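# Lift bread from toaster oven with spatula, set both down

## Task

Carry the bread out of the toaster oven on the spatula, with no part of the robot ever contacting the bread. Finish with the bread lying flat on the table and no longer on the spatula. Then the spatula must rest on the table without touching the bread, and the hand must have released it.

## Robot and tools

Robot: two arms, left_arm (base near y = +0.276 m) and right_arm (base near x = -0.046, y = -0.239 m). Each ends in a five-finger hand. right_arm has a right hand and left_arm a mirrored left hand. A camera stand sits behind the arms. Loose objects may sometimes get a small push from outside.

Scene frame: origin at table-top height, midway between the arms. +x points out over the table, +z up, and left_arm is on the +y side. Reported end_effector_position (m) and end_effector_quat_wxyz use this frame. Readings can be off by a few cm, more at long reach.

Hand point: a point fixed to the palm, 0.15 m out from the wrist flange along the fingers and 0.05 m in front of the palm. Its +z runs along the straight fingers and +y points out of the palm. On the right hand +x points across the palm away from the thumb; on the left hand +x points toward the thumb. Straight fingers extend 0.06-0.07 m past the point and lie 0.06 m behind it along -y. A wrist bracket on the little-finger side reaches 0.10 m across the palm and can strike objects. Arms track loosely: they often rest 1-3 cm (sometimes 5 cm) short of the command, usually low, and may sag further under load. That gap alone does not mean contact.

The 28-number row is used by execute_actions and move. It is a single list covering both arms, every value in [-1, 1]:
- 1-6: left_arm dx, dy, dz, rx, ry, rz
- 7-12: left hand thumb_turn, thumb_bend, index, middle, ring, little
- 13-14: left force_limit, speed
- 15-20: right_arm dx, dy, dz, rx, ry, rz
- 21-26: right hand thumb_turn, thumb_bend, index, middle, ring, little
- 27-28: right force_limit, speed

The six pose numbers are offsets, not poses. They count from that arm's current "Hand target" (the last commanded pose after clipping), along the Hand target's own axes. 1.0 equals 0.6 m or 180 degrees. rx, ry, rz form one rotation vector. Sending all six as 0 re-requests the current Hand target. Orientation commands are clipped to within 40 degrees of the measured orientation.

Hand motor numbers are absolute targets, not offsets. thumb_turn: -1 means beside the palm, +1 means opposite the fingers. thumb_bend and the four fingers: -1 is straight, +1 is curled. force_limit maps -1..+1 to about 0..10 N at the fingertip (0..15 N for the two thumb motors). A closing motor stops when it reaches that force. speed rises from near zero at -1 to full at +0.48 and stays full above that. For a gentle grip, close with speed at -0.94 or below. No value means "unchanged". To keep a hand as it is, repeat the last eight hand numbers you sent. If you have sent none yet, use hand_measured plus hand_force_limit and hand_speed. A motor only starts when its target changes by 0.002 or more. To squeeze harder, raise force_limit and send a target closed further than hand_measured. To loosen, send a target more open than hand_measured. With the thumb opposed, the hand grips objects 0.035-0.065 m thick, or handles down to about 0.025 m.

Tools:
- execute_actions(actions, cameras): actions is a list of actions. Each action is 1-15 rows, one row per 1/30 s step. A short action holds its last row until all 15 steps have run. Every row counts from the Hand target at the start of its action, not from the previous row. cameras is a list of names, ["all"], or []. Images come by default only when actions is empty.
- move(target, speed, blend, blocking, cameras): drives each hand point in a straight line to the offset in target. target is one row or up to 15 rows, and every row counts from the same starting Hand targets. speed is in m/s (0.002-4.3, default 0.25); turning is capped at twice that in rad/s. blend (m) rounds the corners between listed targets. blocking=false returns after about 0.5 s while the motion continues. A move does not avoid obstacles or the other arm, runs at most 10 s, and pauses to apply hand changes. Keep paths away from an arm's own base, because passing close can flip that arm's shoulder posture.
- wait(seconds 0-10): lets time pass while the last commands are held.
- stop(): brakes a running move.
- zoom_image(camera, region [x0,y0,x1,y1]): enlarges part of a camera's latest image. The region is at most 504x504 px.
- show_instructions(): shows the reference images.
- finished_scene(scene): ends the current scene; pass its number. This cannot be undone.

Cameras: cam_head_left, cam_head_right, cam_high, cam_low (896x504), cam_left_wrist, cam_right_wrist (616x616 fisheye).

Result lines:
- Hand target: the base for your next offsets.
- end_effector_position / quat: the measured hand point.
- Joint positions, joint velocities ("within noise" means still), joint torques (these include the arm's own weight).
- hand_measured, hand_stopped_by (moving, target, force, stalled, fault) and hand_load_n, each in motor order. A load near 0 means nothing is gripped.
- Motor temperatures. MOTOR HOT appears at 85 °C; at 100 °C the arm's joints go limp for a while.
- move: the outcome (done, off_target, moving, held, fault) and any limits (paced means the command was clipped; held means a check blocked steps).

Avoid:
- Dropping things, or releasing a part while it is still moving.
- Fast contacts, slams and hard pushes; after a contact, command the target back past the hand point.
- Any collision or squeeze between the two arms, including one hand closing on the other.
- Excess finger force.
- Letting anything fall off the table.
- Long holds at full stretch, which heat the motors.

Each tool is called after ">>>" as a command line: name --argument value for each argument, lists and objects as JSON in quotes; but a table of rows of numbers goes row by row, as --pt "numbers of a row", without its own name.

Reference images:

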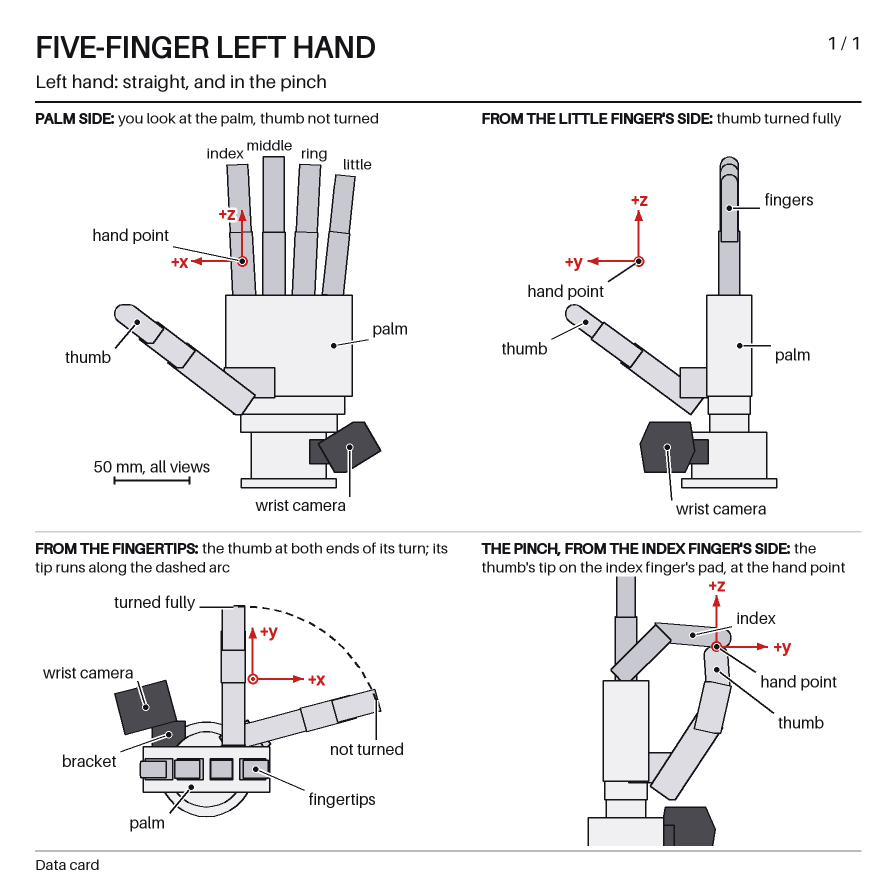

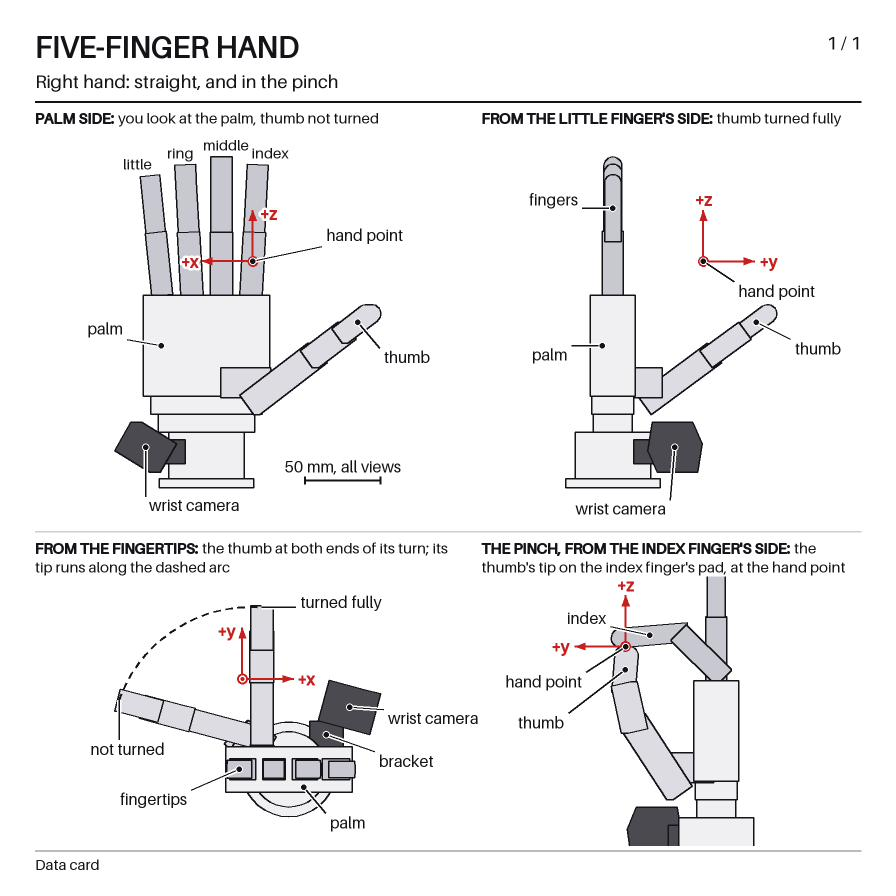

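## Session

>>> execute_actions --actions '[]'

Scene clock: 0.00 s.
left_arm: end_effector_position=(+0.4455, +0.1588, +0.3014) hand_measured=(-1.000, -1.000, -1.000, -1.000, -1.000, -1.000) hand_load_n=(+0.0, +0.0, +0.0, +0.0, +0.0, +0.0) hand_stopped_by=(target, target, target, target, target, target) hand_force_limit=0.00 hand_speed=-0.80 end_effector_quat_wxyz=(-0.240, +0.287, -0.592, +0.713) | right_arm: end_effector_position=(+0.1899, +0.0353, +0.3043) hand_measured=(-1.000, -1.000, -1.000, -1.000, -1.000, -1.000) hand_load_n=(+0.0, +0.5, +0.0, +0.0, +0.0, +0.0) hand_stopped_by=(target, target, target, target, target, target) hand_force_limit=0.00 hand_speed=-0.80 end_effector_quat_wxyz=(+0.679, -0.722, -0.005, -0.133)
Joint positions: left_arm=[0.18 1.162 0.638 0.752 0.94 -0.312] | right_arm=[0.348 0.717 0.593 0.045 -1.018 -0.267]
Joint velocities: within noise
Joint torques (N m): no reading
Motor temperatures (°C): left_arm=[29 33 39 27 31 29] | right_arm=[31 35 36 29 31 29]
Heat: left arm: hottest elbow 39 °C; right arm: hottest elbow 36 °C.
Hand target: left_arm +0.4501, +0.1595, +0.3093; -0.245, +0.281, -0.591, +0.715 | right_arm +0.1929, +0.0365, +0.3185; +0.683, -0.716, -0.013, -0.143
camera_calibration:
cam_left_wrist: T_world_to_cam=[[-0.231679, 0.0252408, 0.972465, -0.193014], [-0.942737, -0.252395, -0.218045, 0.529149], [0.239941, -0.967295, 0.0822699, 0.138991], [0, 0, 0, 1]] pos_world=[0.420781, 0.272871, 0.291643]
cam_right_wrist: T_world_to_cam=[[0.43724, -0.159568, -0.885076, 0.184562], [-0.85599, -0.375715, -0.355134, 0.281131], [-0.275868, 0.912894, -0.300866, 0.22541], [0, 0, 0, 1]] pos_world=[0.222131, -0.0707001, 0.331009]

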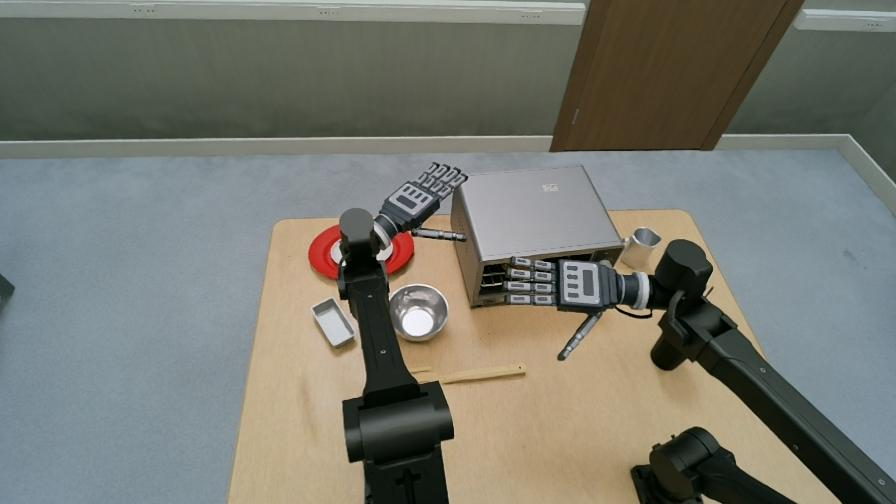

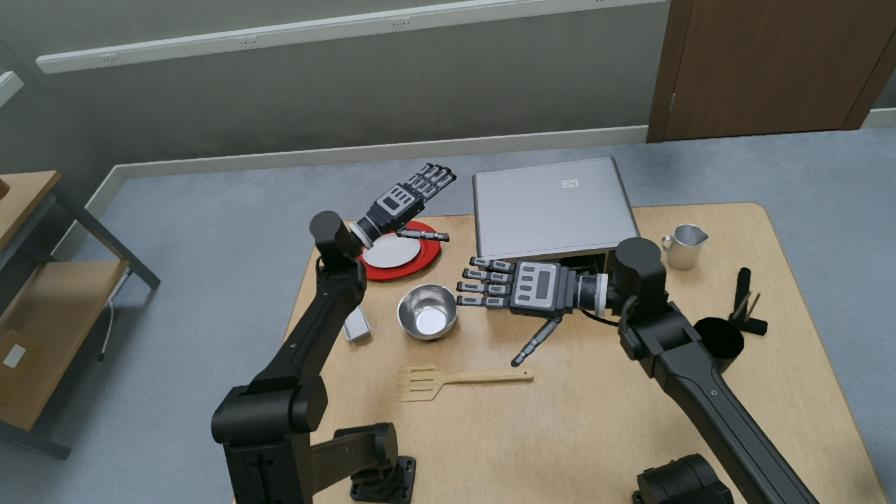

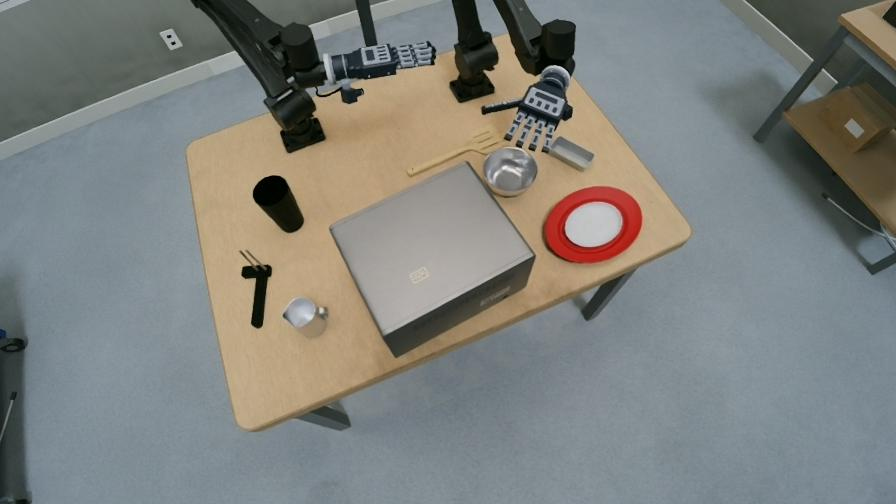

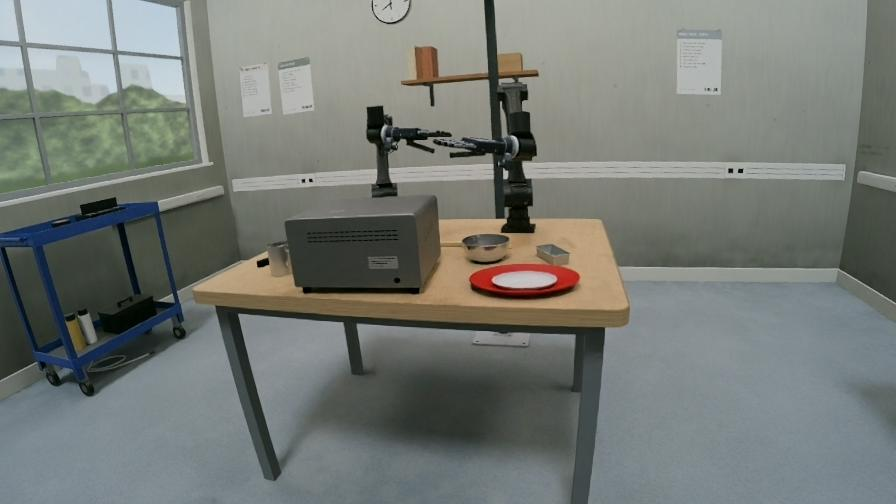

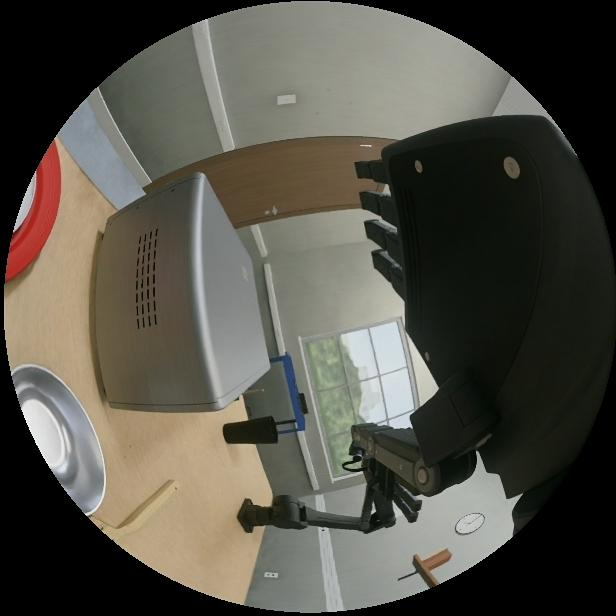

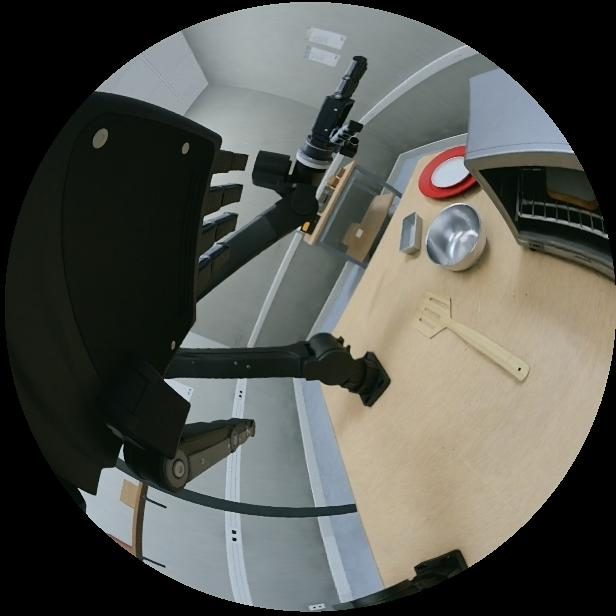

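>>> zoom_image --camera "cam_right_wrist" --region '[380, 100, 616, 420]'

>>> move --pt "0 0 0 0 0 0 -1 -1 -1 -1 -1 -1 0 -0.8 0.2833 0.06 -0.5668 -0.0295 0.3287 0.0692 -1 -1 -1 -1 -1 -1 0 -0.8" --pt "0.3152 0.2543 -0.2377 -0.1508 -0.2911 -0.0061 1 -0.5 -0.4 -0.4 -0.4 -1 0.1 -0.5 0.2833 0.06 -0.5668 -0.0295 0.3287 0.0692 -1 -1 -1 -1 -1 -1 0 -0.8" --speed 0.2 --blend 0.05 --cameras '["all"]'

Scaled by 1.575 from the camera's 616x616 image, which has a finer 880x880 frame.

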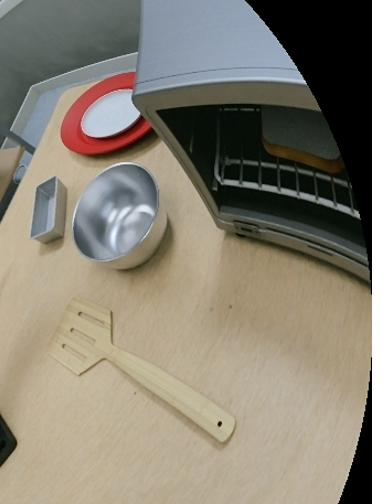

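Scene clock: 11.87 s.
left_arm: end_effector_position=(+0.2154, +0.1170, +0.1376) hand_measured=(+1.000, -0.500, -0.400, -0.400, -0.400, -1.000) hand_load_n=(+0.0, +0.0, +0.0, -0.5, +0.0, +0.0) hand_stopped_by=(target, target, target, target, target, target) hand_force_limit=0.10 hand_speed=-0.50 end_effector_quat_wxyz=(-0.410, +0.616, -0.574, +0.351) | right_arm: end_effector_position=(+0.2921, -0.3181, +0.3021) hand_measured=(-1.000, -1.000, -1.000, -1.000, -1.000, -1.000) hand_load_n=(-0.5, +0.0, +0.0, -0.5, +0.0, +0.0) hand_stopped_by=(target, target, target, target, target, target) hand_force_limit=0.00 hand_speed=-0.80 end_effector_quat_wxyz=(+0.583, -0.580, +0.420, -0.384)
Joint positions: left_arm=[-1.148 0.586 0.43 -0.86 -1.059 -0.91] | right_arm=[-0.824 0.771 0.581 0.123 -1.168 -0.018]
Joint torques (N m): left_arm=[-0.21 -0.32 14.87 0.5 -0.57 -0.03] | right_arm=[-1.32 -1.14 12.96 1.83 0.13 0.04]
Heat: left arm: hottest elbow 43 °C; right arm: hottest elbow 39 °C.
Hand target: left_arm +0.2177, +0.1038, +0.1599; -0.402, +0.618, -0.567, +0.368 | right_arm +0.3001, -0.3300, +0.3301; +0.579, -0.579, +0.406, -0.406
Off the commanded pose: left_arm 0.026 m, 2 deg | right_arm 0.031 m, 3 deg.
move: off_target (left_arm, right_arm); target 2's new numbers were sent with left_arm's hand 0.026 m and 2 deg from that target
camera_calibration:
cam_left_wrist: T_world_to_cam=[[0.38359, -0.26991, 0.88318, -0.171616], [-0.486118, -0.872135, -0.0553996, 0.217662], [0.785205, -0.408079, -0.465751, 0.0598344], [0, 0, 0, 1]] pos_world=[0.124657, 0.167927, 0.191494]
cam_right_wrist: T_world_to_cam=[[0.0216277, -0.239383, -0.970684, 0.203436], [-0.78088, 0.602244, -0.16592, 0.467025], [0.624307, 0.761576, -0.173904, 0.226198], [0, 0, 0, 1]] pos_world=[0.219074, -0.40483, 0.314298]

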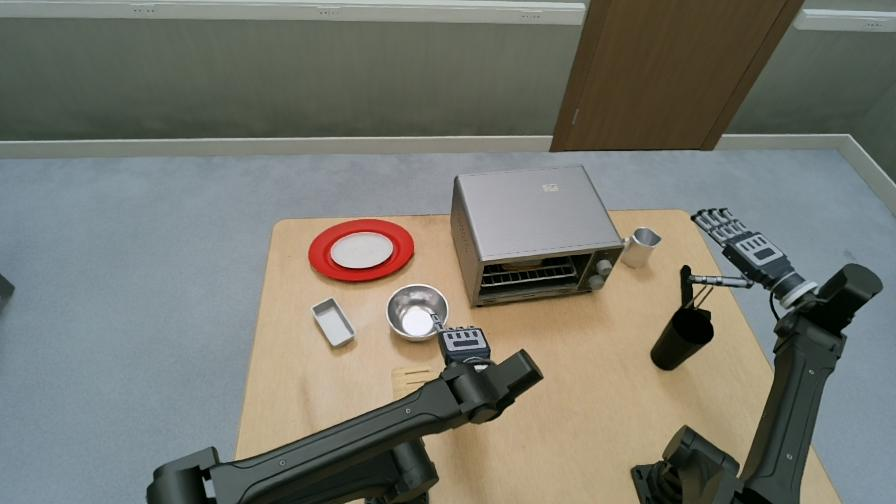

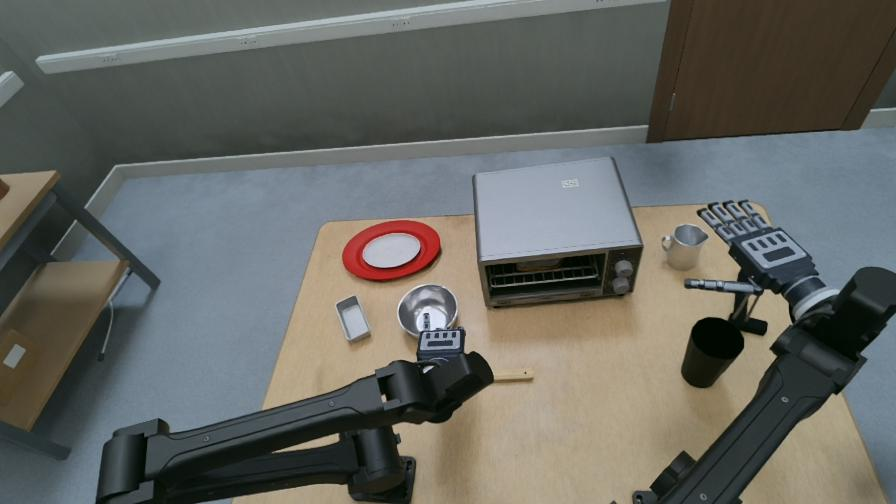

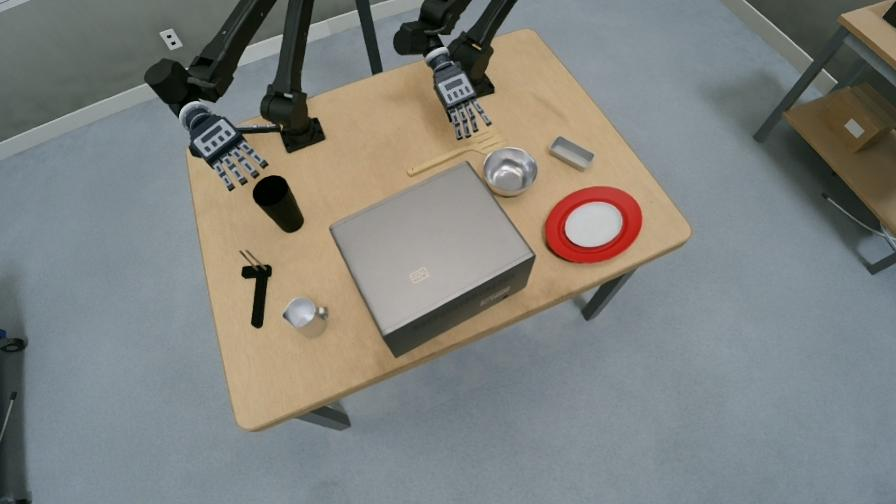

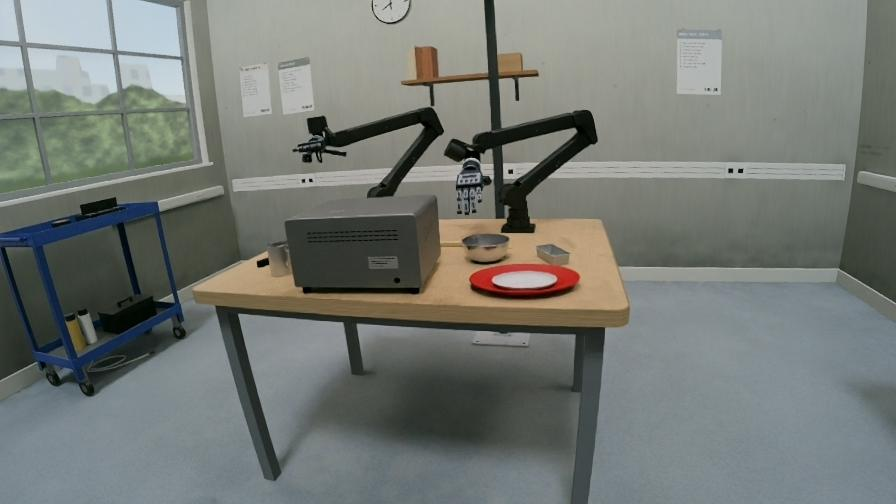

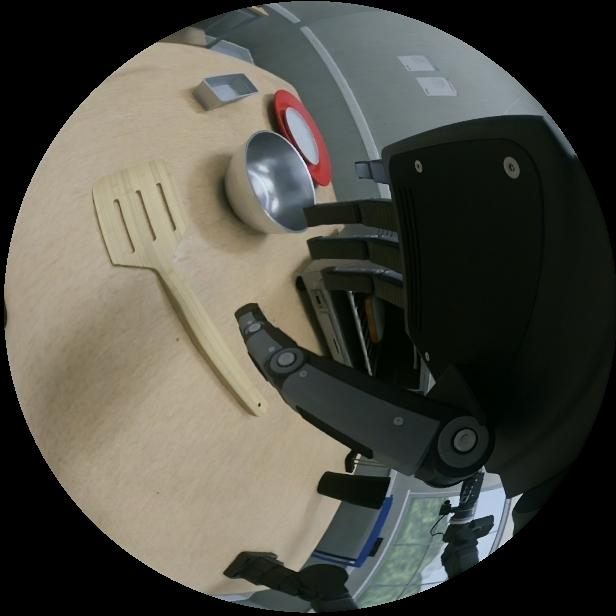

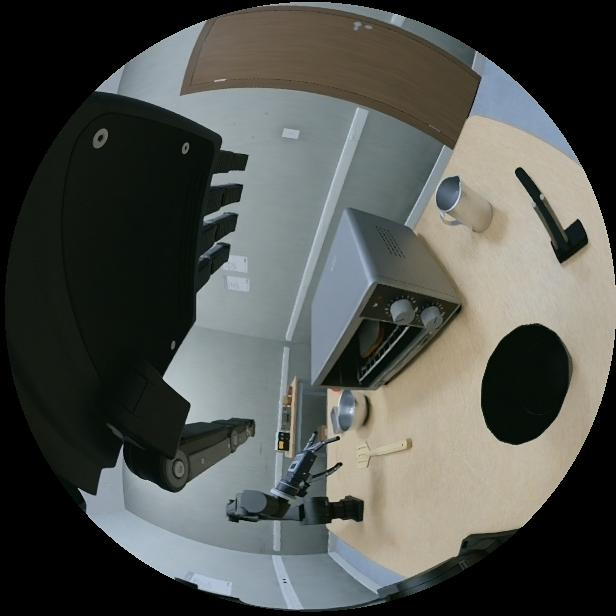

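>>> zoom_image --camera "cam_head_right" --region '[460, 150, 660, 320]'

>>> zoom_image --camera "cam_head_left" --region '[440, 160, 640, 330]'

>>> zoom_image --camera "cam_left_wrist" --region '[60, 140, 360, 440]'

>>> zoom_image --camera "cam_right_wrist" --region '[290, 200, 480, 400]'

Scaled by 2.520 from the camera's 896x504 image, which has a finer 1280x720 frame.

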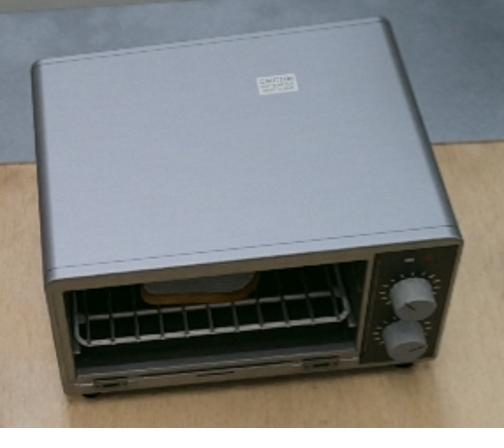

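Scaled by 2.520 from the camera's 896x504 image, which has a finer 1280x720 frame.

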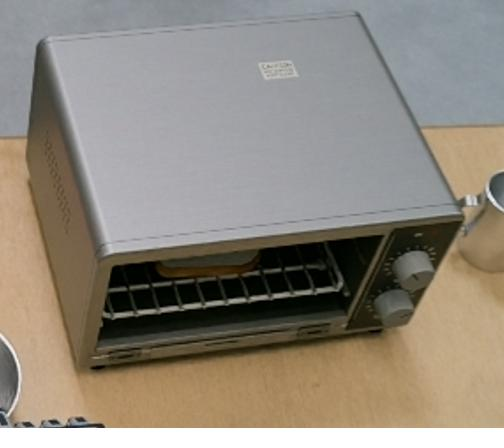

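Scaled by 1.680 from the camera's 616x616 image, which has a finer 880x880 frame.

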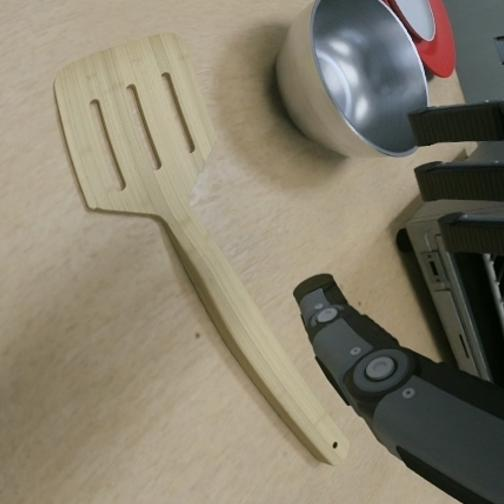

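Scaled by 2.520 from the camera's 616x616 image, which has a finer 880x880 frame.

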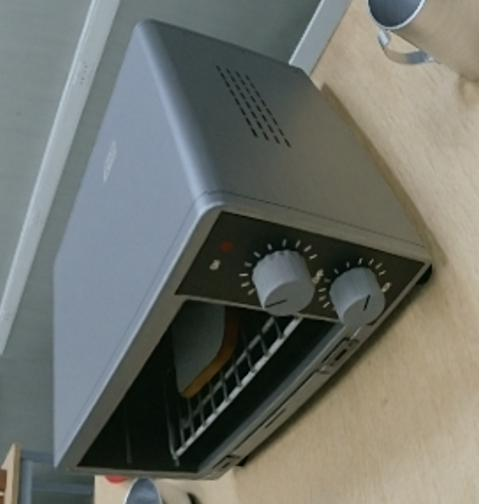

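>>> move --target '[0.0157,0.1562,0.0588,0,0,0,1,-0.5,-0.4,-0.4,-0.4,-1,0.1,-0.5, 0,0,0,0,0,0,-1,-1,-1,-1,-1,-1,0,-0.8]' --speed 0.12 --cameras '["cam_left_wrist","cam_head_right"]'

Scene clock: 14.40 s.
left_arm: end_effector_position=(+0.2136, +0.0938, +0.0637) hand_measured=(+1.000, -0.500, -0.400, -0.400, -0.400, -1.000) hand_load_n=(+0.0, +0.0, +0.0, +0.0, +0.0, +0.0) hand_stopped_by=(target, target, target, target, target, target) hand_force_limit=0.10 hand_speed=-0.50 end_effector_quat_wxyz=(-0.401, +0.620, -0.564, +0.368) | right_arm: end_effector_position=(+0.2921, -0.3181, +0.3021) hand_measured=(-1.000, -1.000, -1.000, -1.000, -1.000, -1.000) hand_load_n=(-0.5, +0.0, +0.0, +0.0, +0.0, +0.0) hand_stopped_by=(target, target, target, target, target, target) hand_force_limit=0.00 hand_speed=-0.80 end_effector_quat_wxyz=(+0.583, -0.580, +0.420, -0.384)
Joint positions: left_arm=[-1.207 0.795 0.285 -0.55 -1.086 -1.011] | right_arm=[-0.824 0.771 0.581 0.123 -1.168 -0.018]
Joint torques (N m): left_arm=[0.38 -1.26 8.73 1.2 -0.54 0.07] | right_arm=[-1.2 -0.97 12.88 1.78 0.11 0.06]
Motor temperatures (°C): left_arm=[29 33 44 27 31 29] | right_arm=[31 35 40 30 31 29]
Heat: left arm: hottest elbow 44 °C; right arm: hottest elbow 40 °C.
Hand target: left_arm +0.2127, +0.0940, +0.0599; -0.402, +0.618, -0.567, +0.368 | right_arm +0.3001, -0.3300, +0.3301; +0.579, -0.579, +0.406, -0.406
Off the commanded pose: left_arm 0.004 m, 0 deg | right_arm 0.031 m, 3 deg.
move: off_target (right_arm)
camera_calibration:
cam_left_wrist: T_world_to_cam=[[0.368985, -0.234459, 0.899377, -0.113185], [-0.488245, -0.872286, -0.0270861, 0.191083], [0.790865, -0.429122, -0.436334, 0.0162582], [0, 0, 0, 1]] pos_world=[0.122201, 0.147118, 0.114066]
Images, in order (width x height): cam_head_right 896x504, cam_left_wrist 616x616.

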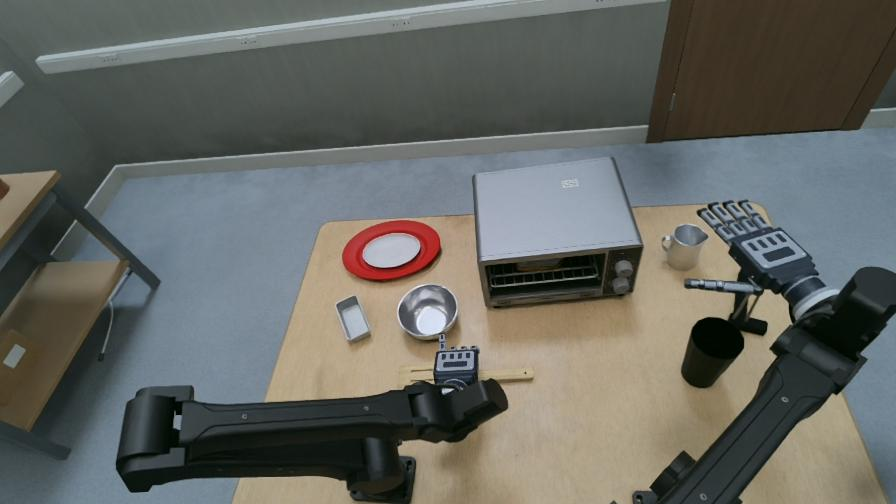

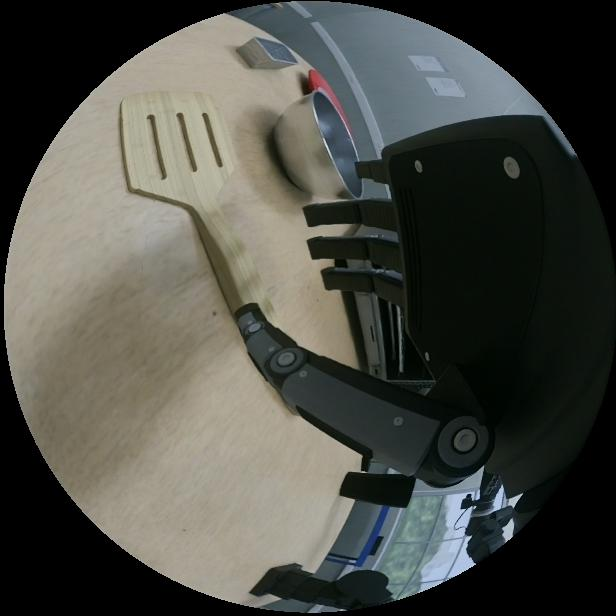

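>>> move --pt "0 0.045 0.02 0 0 0 1 -0.5 -0.4 -0.4 -0.4 -1 0.1 -0.5 0 0 0 0 0 0 -1 -1 -1 -1 -1 -1 0 -0.8" --pt "0 0.0746 0.0332 0 0 0 1 -0.5 -0.4 -0.4 -0.4 -1 0.1 -0.5 0 0 0 0 0 0 -1 -1 -1 -1 -1 -1 0 -0.8" --speed 0.06 --cameras '["cam_left_wrist","cam_head_right"]'

Scene clock: 19.37 s.
left_arm: end_effector_position=(+0.2180, +0.0891, +0.0295) hand_measured=(+1.000, -0.500, -0.400, -0.400, -0.400, -1.000) hand_load_n=(-9.5, +0.0, +0.0, +0.0, +0.0, -0.5) hand_stopped_by=(target, target, target, target, target, target) hand_force_limit=0.10 hand_speed=-0.50 end_effector_quat_wxyz=(-0.408, +0.617, -0.558, +0.377) | right_arm: end_effector_position=(+0.2921, -0.3181, +0.3021) hand_measured=(-1.000, -1.000, -1.000, -1.000, -1.000, -1.000) hand_load_n=(-0.5, +0.0, +0.0, +0.0, +0.0, +0.0) hand_stopped_by=(target, target, target, target, target, target) hand_force_limit=0.00 hand_speed=-0.80 end_effector_quat_wxyz=(+0.583, -0.580, +0.420, -0.384)
Joint positions: left_arm=[-1.21 0.952 0.218 -0.299 -1.109 -0.994] | right_arm=[-0.824 0.771 0.581 0.123 -1.168 -0.018]
Joint torques (N m): left_arm=[0.44 -0.38 5.96 1.61 0.22 -0.15] | right_arm=[-0.79 -0.67 12.88 1.72 0.14 0.07]
Heat: left arm: hottest elbow 44 °C; right arm: hottest elbow 42 °C.
Hand target: left_arm +0.2127, +0.0939, +0.0110; -0.402, +0.618, -0.567, +0.368 | right_arm +0.3001, -0.3300, +0.3301; +0.579, -0.579, +0.406, -0.406
Off the commanded pose: left_arm 0.020 m, 2 deg | right_arm 0.031 m, 3 deg.
move: off_target (left_arm, right_arm)
camera_calibration:
cam_left_wrist: T_world_to_cam=[[0.345832, -0.230314, 0.909591, -0.0808538], [-0.486313, -0.873036, -0.0361589, 0.188131], [0.802434, -0.429841, -0.413928, -0.00725201], [0, 0, 0, 1]] pos_world=[0.125271, 0.142506, 0.0773447]
Images, in order (width x height): cam_head_right 896x504, cam_left_wrist 616x616.

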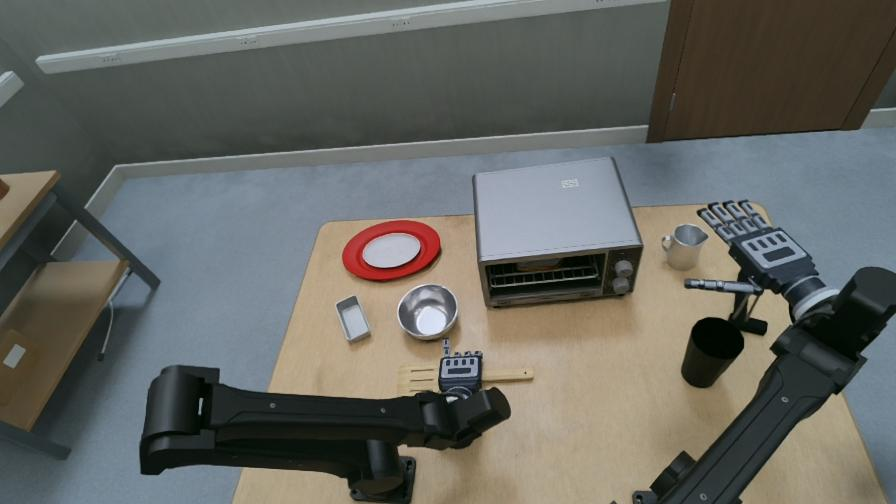

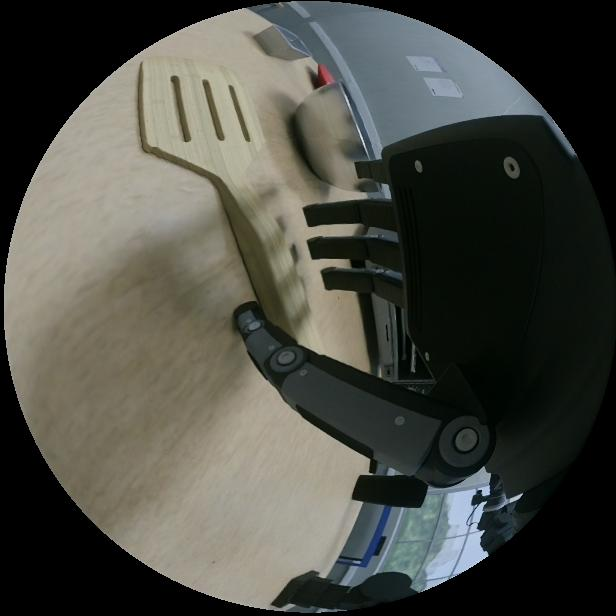

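>>> move --pt "-0.0008 -0.0327 -0.025 0 0 0 1 -0.5 -0.4 -0.4 -0.4 -1 0.1 -0.5 0 0 0 0 0 0 -1 -1 -1 -1 -1 -1 0 -0.8" --pt "-0.001 0.0064 -0.0103 0 0 0 1 -0.5 -0.4 -0.4 -0.4 -1 0.1 -0.5 0 0 0 0 0 0 -1 -1 -1 -1 -1 -1 0 -0.8" --speed 0.06 --cameras '["cam_left_wrist"]'

Scene clock: 21.57 s.
left_arm: end_effector_position=(+0.2095, +0.0968, +0.0284) hand_measured=(+1.000, -0.500, -0.400, -0.400, -0.400, -1.000) hand_load_n=(-16.0, +0.0, +0.0, -0.5, +0.0, +0.0) hand_stopped_by=(target, target, target, target, target, target) hand_force_limit=0.10 hand_speed=-0.50 end_effector_quat_wxyz=(-0.420, +0.606, -0.565, +0.370) | right_arm: end_effector_position=(+0.2921, -0.3181, +0.3021) hand_measured=(-1.000, -1.000, -1.000, -1.000, -1.000, -1.000) hand_load_n=(-0.5, +0.0, +0.0, +0.0, -0.5, +0.0) hand_stopped_by=(target, target, target, target, target, target) hand_force_limit=0.00 hand_speed=-0.80 end_effector_quat_wxyz=(+0.583, -0.580, +0.420, -0.384)
Joint positions: left_arm=[-1.253 0.94 0.218 -0.394 -1.141 -1.049] | right_arm=[-0.824 0.771 0.581 0.123 -1.168 -0.018]
Joint torques (N m): left_arm=[0.32 0.67 6.53 1.89 0.72 -0.42] | right_arm=[-1.32 -1.08 12.96 1.74 0.14 0.03]
Heat: left arm: hottest elbow 44 °C; right arm: hottest elbow 43 °C.
Hand target: left_arm +0.2055, +0.0941, +0.0099; -0.402, +0.618, -0.567, +0.368 | right_arm +0.3001, -0.3300, +0.3301; +0.579, -0.579, +0.406, -0.406
Off the commanded pose: left_arm 0.019 m, 2 deg | right_arm 0.031 m, 3 deg.
move: off_target (left_arm, right_arm)
camera_calibration:
cam_left_wrist: T_world_to_cam=[[0.3386, -0.265945, 0.902565, -0.0699133], [-0.491399, -0.868002, -0.0714113, 0.192272], [0.80242, -0.419339, -0.42459, 0.00169974], [0, 0, 0, 1]] pos_world=[0.116791, 0.149012, 0.0775534]
Images, in order (width x height): cam_left_wrist 616x616.

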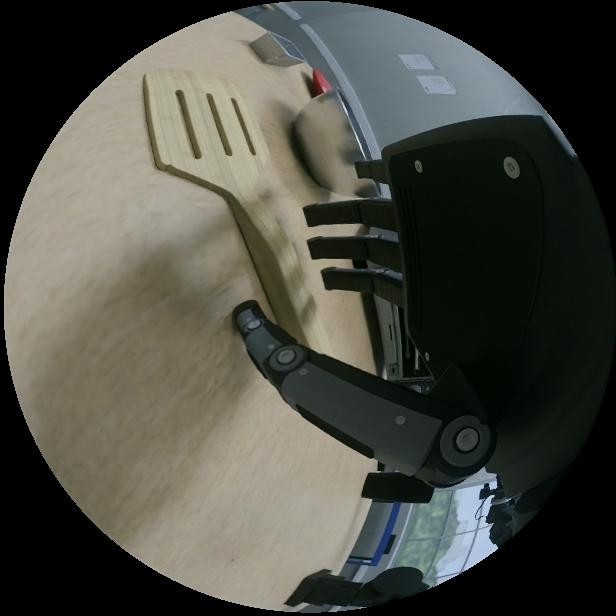

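>>> zoom_image --camera "cam_left_wrist" --region '[200, 180, 460, 440]'

>>> execute_actions --actions '[]' --cameras '["cam_head_left","cam_head_right","cam_low","cam_high"]'

>>> zoom_image --camera "cam_head_right" --region '[380, 280, 560, 430]'

Scaled by 1.938 from the camera's 616x616 image, which has a finer 880x880 frame.

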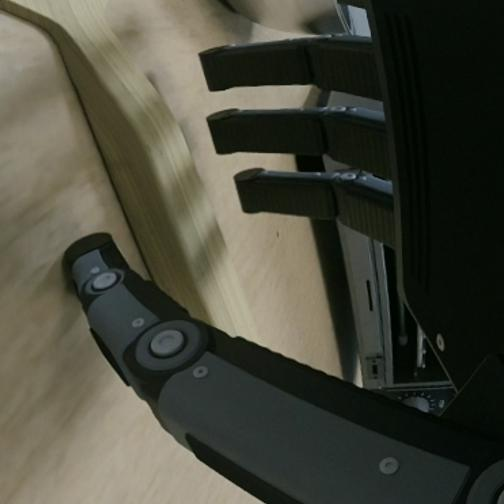

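Scene clock: 21.80 s.
left_arm: end_effector_position=(+0.2095, +0.0968, +0.0284) hand_measured=(+1.000, -0.500, -0.400, -0.400, -0.400, -1.000) hand_load_n=(-16.5, +0.0, +0.0, -0.5, +0.0, +0.0) hand_stopped_by=(target, target, target, target, target, target) hand_force_limit=0.10 hand_speed=-0.50 end_effector_quat_wxyz=(-0.420, +0.606, -0.566, +0.370) | right_arm: end_effector_position=(+0.2921, -0.3181, +0.3021) hand_measured=(-1.000, -1.000, -1.000, -1.000, -1.000, -1.000) hand_load_n=(-0.5, +0.0, +0.0, +0.0, +0.0, +0.0) hand_stopped_by=(target, target, target, target, target, target) hand_force_limit=0.00 hand_speed=-0.80 end_effector_quat_wxyz=(+0.583, -0.580, +0.420, -0.384)
Joint positions: left_arm=[-1.253 0.94 0.218 -0.394 -1.141 -1.048] | right_arm=[-0.824 0.771 0.581 0.123 -1.168 -0.018]
Joint velocities: within noise
Joint torques (N m): left_arm=[0.44 0.5 6.58 1.96 0.71 -0.4] | right_arm=[-1.03 -0.79 12.78 1.76 0.11 0.02]
Motor temperatures (°C): left_arm=[29 33 44 27 31 29] | right_arm=[31 35 43 30 31 29]
Heat: left arm: hottest elbow 44 °C; right arm: hottest elbow 43 °C.
Hand target: left_arm +0.2055, +0.0941, +0.0099; -0.402, +0.618, -0.567, +0.368 | right_arm +0.3001, -0.3300, +0.3301; +0.579, -0.579, +0.406, -0.406
Off the commanded pose: left_arm 0.019 m, 2 deg | right_arm 0.031 m, 3 deg.
Images, in order (width x height): cam_head_left 896x504, cam_head_right 896x504, cam_high 896x504, cam_low 896x504.

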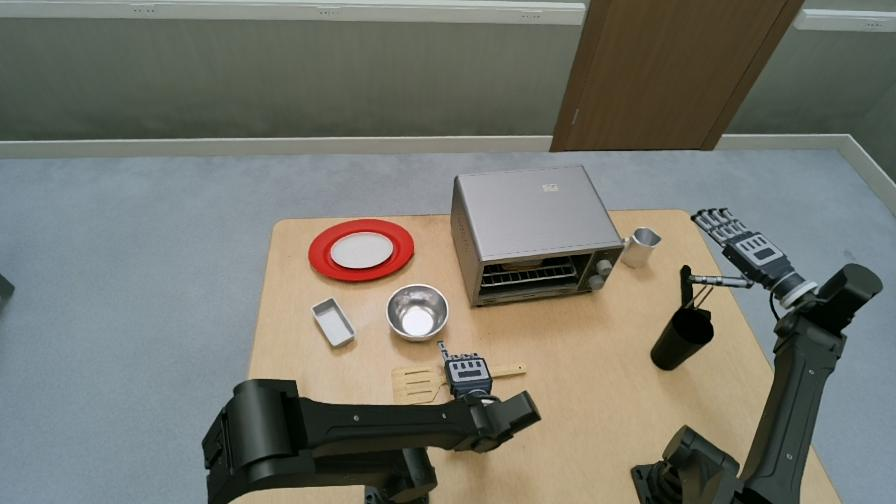

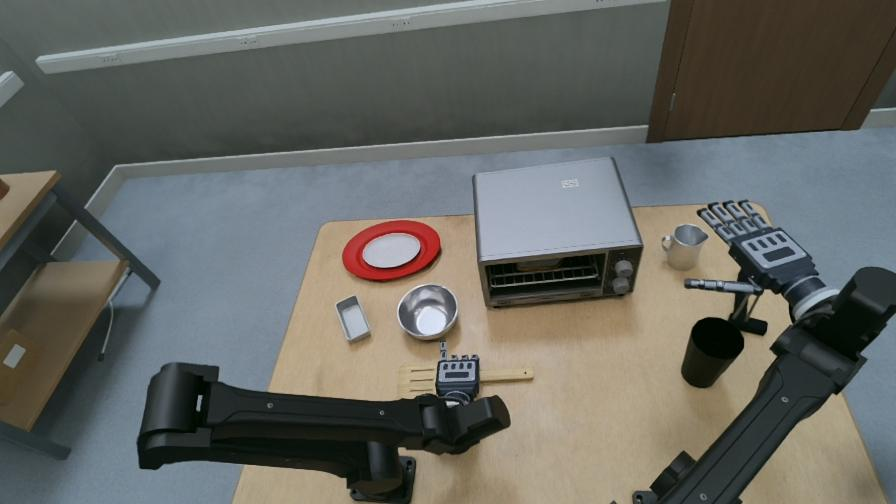

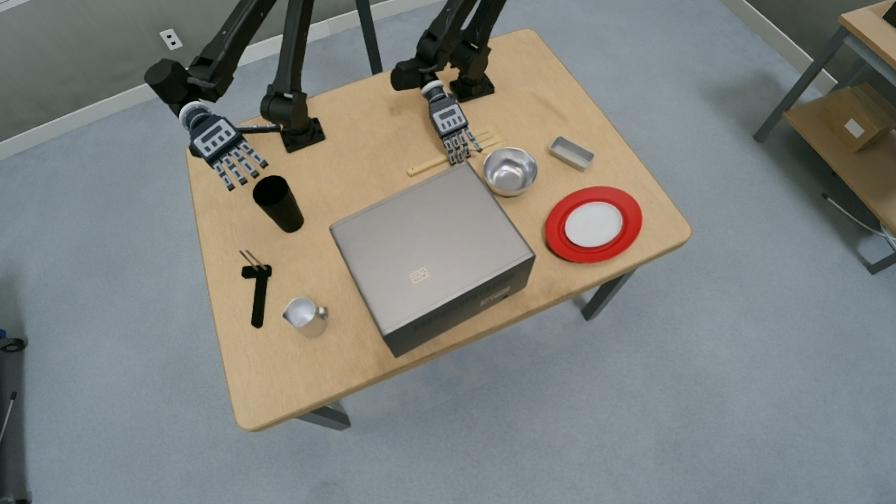

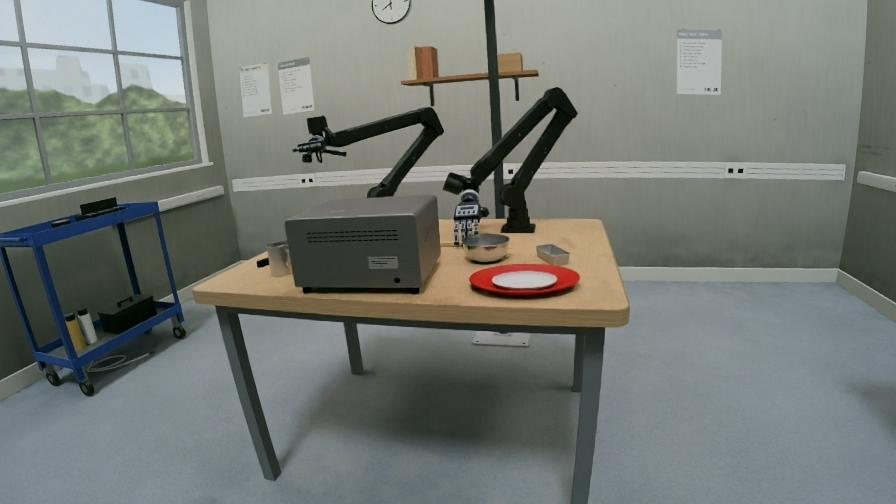

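Scaled by 2.800 from the camera's 896x504 image, which has a finer 1280x720 frame.

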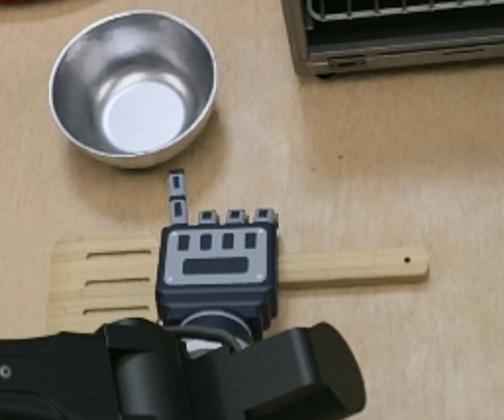

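>>> move --target '[0.0006,-0.0225,-0.0028,0,0,0,1,-0.5,-0.4,-0.4,-0.4,-1,0.1,-0.5, 0,0,0,0,0,0,-1,-1,-1,-1,-1,-1,0,-0.8]' --speed 0.06 --cameras '["cam_left_wrist"]'

Scene clock: 23.03 s.
left_arm: end_effector_position=(+0.2092, +0.0970, +0.0288) hand_measured=(+1.000, -0.500, -0.400, -0.400, -0.400, -1.000) hand_load_n=(-9.0, -2.0, +0.0, -0.5, +0.0, +0.0) hand_stopped_by=(target, target, target, target, target, target) hand_force_limit=0.10 hand_speed=-0.50 end_effector_quat_wxyz=(-0.417, +0.604, -0.571, +0.367) | right_arm: end_effector_position=(+0.2921, -0.3181, +0.3021) hand_measured=(-1.000, -1.000, -1.000, -1.000, -1.000, -1.000) hand_load_n=(-0.5, +0.0, +0.0, -0.5, +0.0, +0.0) hand_stopped_by=(target, target, target, target, target, target) hand_force_limit=0.00 hand_speed=-0.80 end_effector_quat_wxyz=(+0.583, -0.580, +0.420, -0.384)
Joint positions: left_arm=[-1.245 0.925 0.218 -0.394 -1.127 -1.023] | right_arm=[-0.824 0.771 0.581 0.123 -1.168 -0.018]
Joint torques (N m): left_arm=[1.85 -1.32 7.92 1.48 0.56 -0.15] | right_arm=[-0.97 -1.03 12.9 1.78 0.11 0.03]
Heat: left arm: hottest elbow 44 °C; right arm: hottest elbow 43 °C.
Hand target: left_arm +0.2094, +0.0941, +0.0229; -0.402, +0.618, -0.567, +0.368 | right_arm +0.3001, -0.3300, +0.3301; +0.579, -0.579, +0.406, -0.406
Off the commanded pose: left_arm 0.007 m, 2 deg | right_arm 0.031 m, 3 deg.
move: off_target (right_arm)
camera_calibration:
cam_left_wrist: T_world_to_cam=[[0.345678, -0.27414, 0.897415, -0.0705996], [-0.49939, -0.86343, -0.0713973, 0.193599], [0.794428, -0.42348, -0.435371, 0.00455674], [0, 0, 0, 1]] pos_world=[0.117466, 0.149735, 0.0791634]
Images, in order (width x height): cam_left_wrist 616x616.

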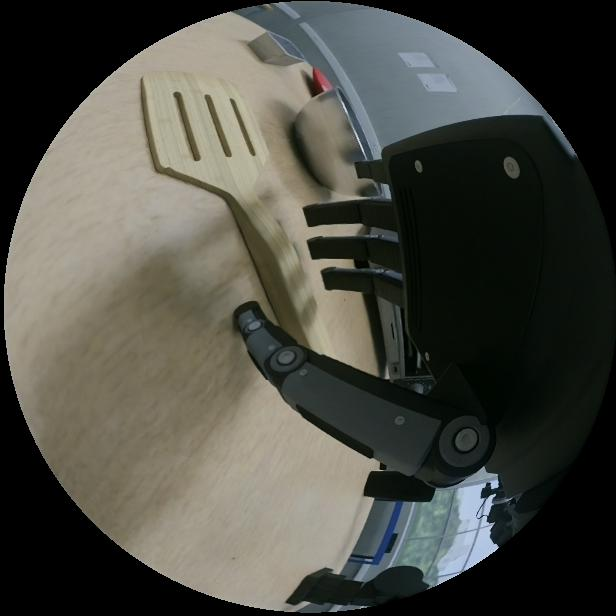

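>>> move --pt "0 -0.0152 -0.0068 0 0 0 1 -0.5 -0.4 -0.4 -0.4 -1 0.1 -0.5 0 0 0 0 0 0 -1 -1 -1 -1 -1 -1 0 -0.8" --pt "0.002 -0.0 -0.000 0 0 0 1 -0.5 -0.4 -0.4 -0.4 -1 0.1 -0.5 0 0 0 0 0 0 -1 -1 -1 -1 -1 -1 0 -0.8" --speed 0.06 --cameras '["cam_left_wrist"]'

>>> zoom_image --camera "cam_left_wrist" --region '[200, 180, 460, 440]'

Scene clock: 24.60 s.
left_arm: end_effector_position=(+0.2096, +0.0974, +0.0290) hand_measured=(+1.000, -0.500, -0.400, -0.400, -0.400, -1.000) hand_load_n=(-8.5, -1.0, +0.0, +0.0, +0.0, +0.0) hand_stopped_by=(target, target, target, target, target, target) hand_force_limit=0.10 hand_speed=-0.50 end_effector_quat_wxyz=(-0.413, +0.609, -0.569, +0.367) | right_arm: end_effector_position=(+0.2921, -0.3181, +0.3021) hand_measured=(-1.000, -1.000, -1.000, -1.000, -1.000, -1.000) hand_load_n=(-0.5, +0.0, +0.0, +0.0, -0.5, +0.0) hand_stopped_by=(target, target, target, target, target, target) hand_force_limit=0.00 hand_speed=-0.80 end_effector_quat_wxyz=(+0.583, -0.580, +0.420, -0.384)
Joint positions: left_arm=[-1.237 0.917 0.218 -0.397 -1.117 -1.026] | right_arm=[-0.824 0.771 0.581 0.123 -1.168 -0.018]
Joint torques (N m): left_arm=[1.14 -0.56 8.21 1.68 0.2 -0.16] | right_arm=[-0.97 -0.91 12.92 1.78 0.13 0.02]
Heat: left arm: hottest elbow 44 °C; right arm: hottest elbow 44 °C.
Hand target: left_arm +0.2095, +0.0928, +0.0229; -0.402, +0.618, -0.567, +0.368 | right_arm +0.3001, -0.3300, +0.3301; +0.579, -0.579, +0.406, -0.406
Off the commanded pose: left_arm 0.008 m, 2 deg | right_arm 0.031 m, 3 deg.
move: off_target (right_arm)
camera_calibration:
cam_left_wrist: T_world_to_cam=[[0.352973, -0.263597, 0.897734, -0.0734025], [-0.495641, -0.866484, -0.0595437, 0.193253], [0.793568, -0.423937, -0.436495, 0.00472238], [0, 0, 0, 1]] pos_world=[0.117946, 0.150104, 0.0794643]
Images, in order (width x height): cam_left_wrist 616x616.

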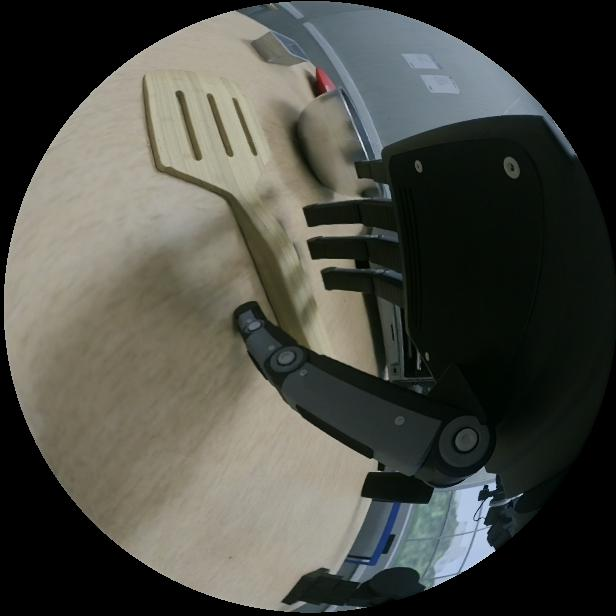

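Scaled by 1.938 from the camera's 616x616 image, which has a finer 880x880 frame.

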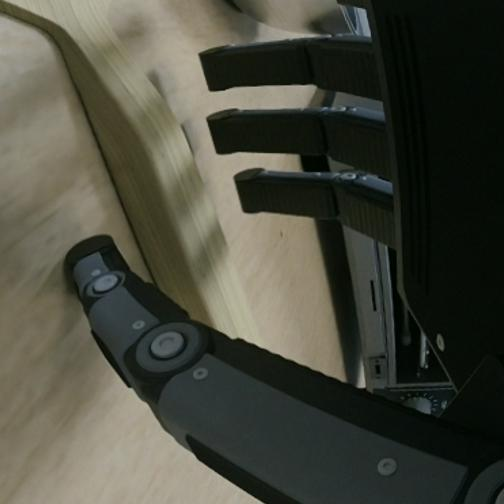

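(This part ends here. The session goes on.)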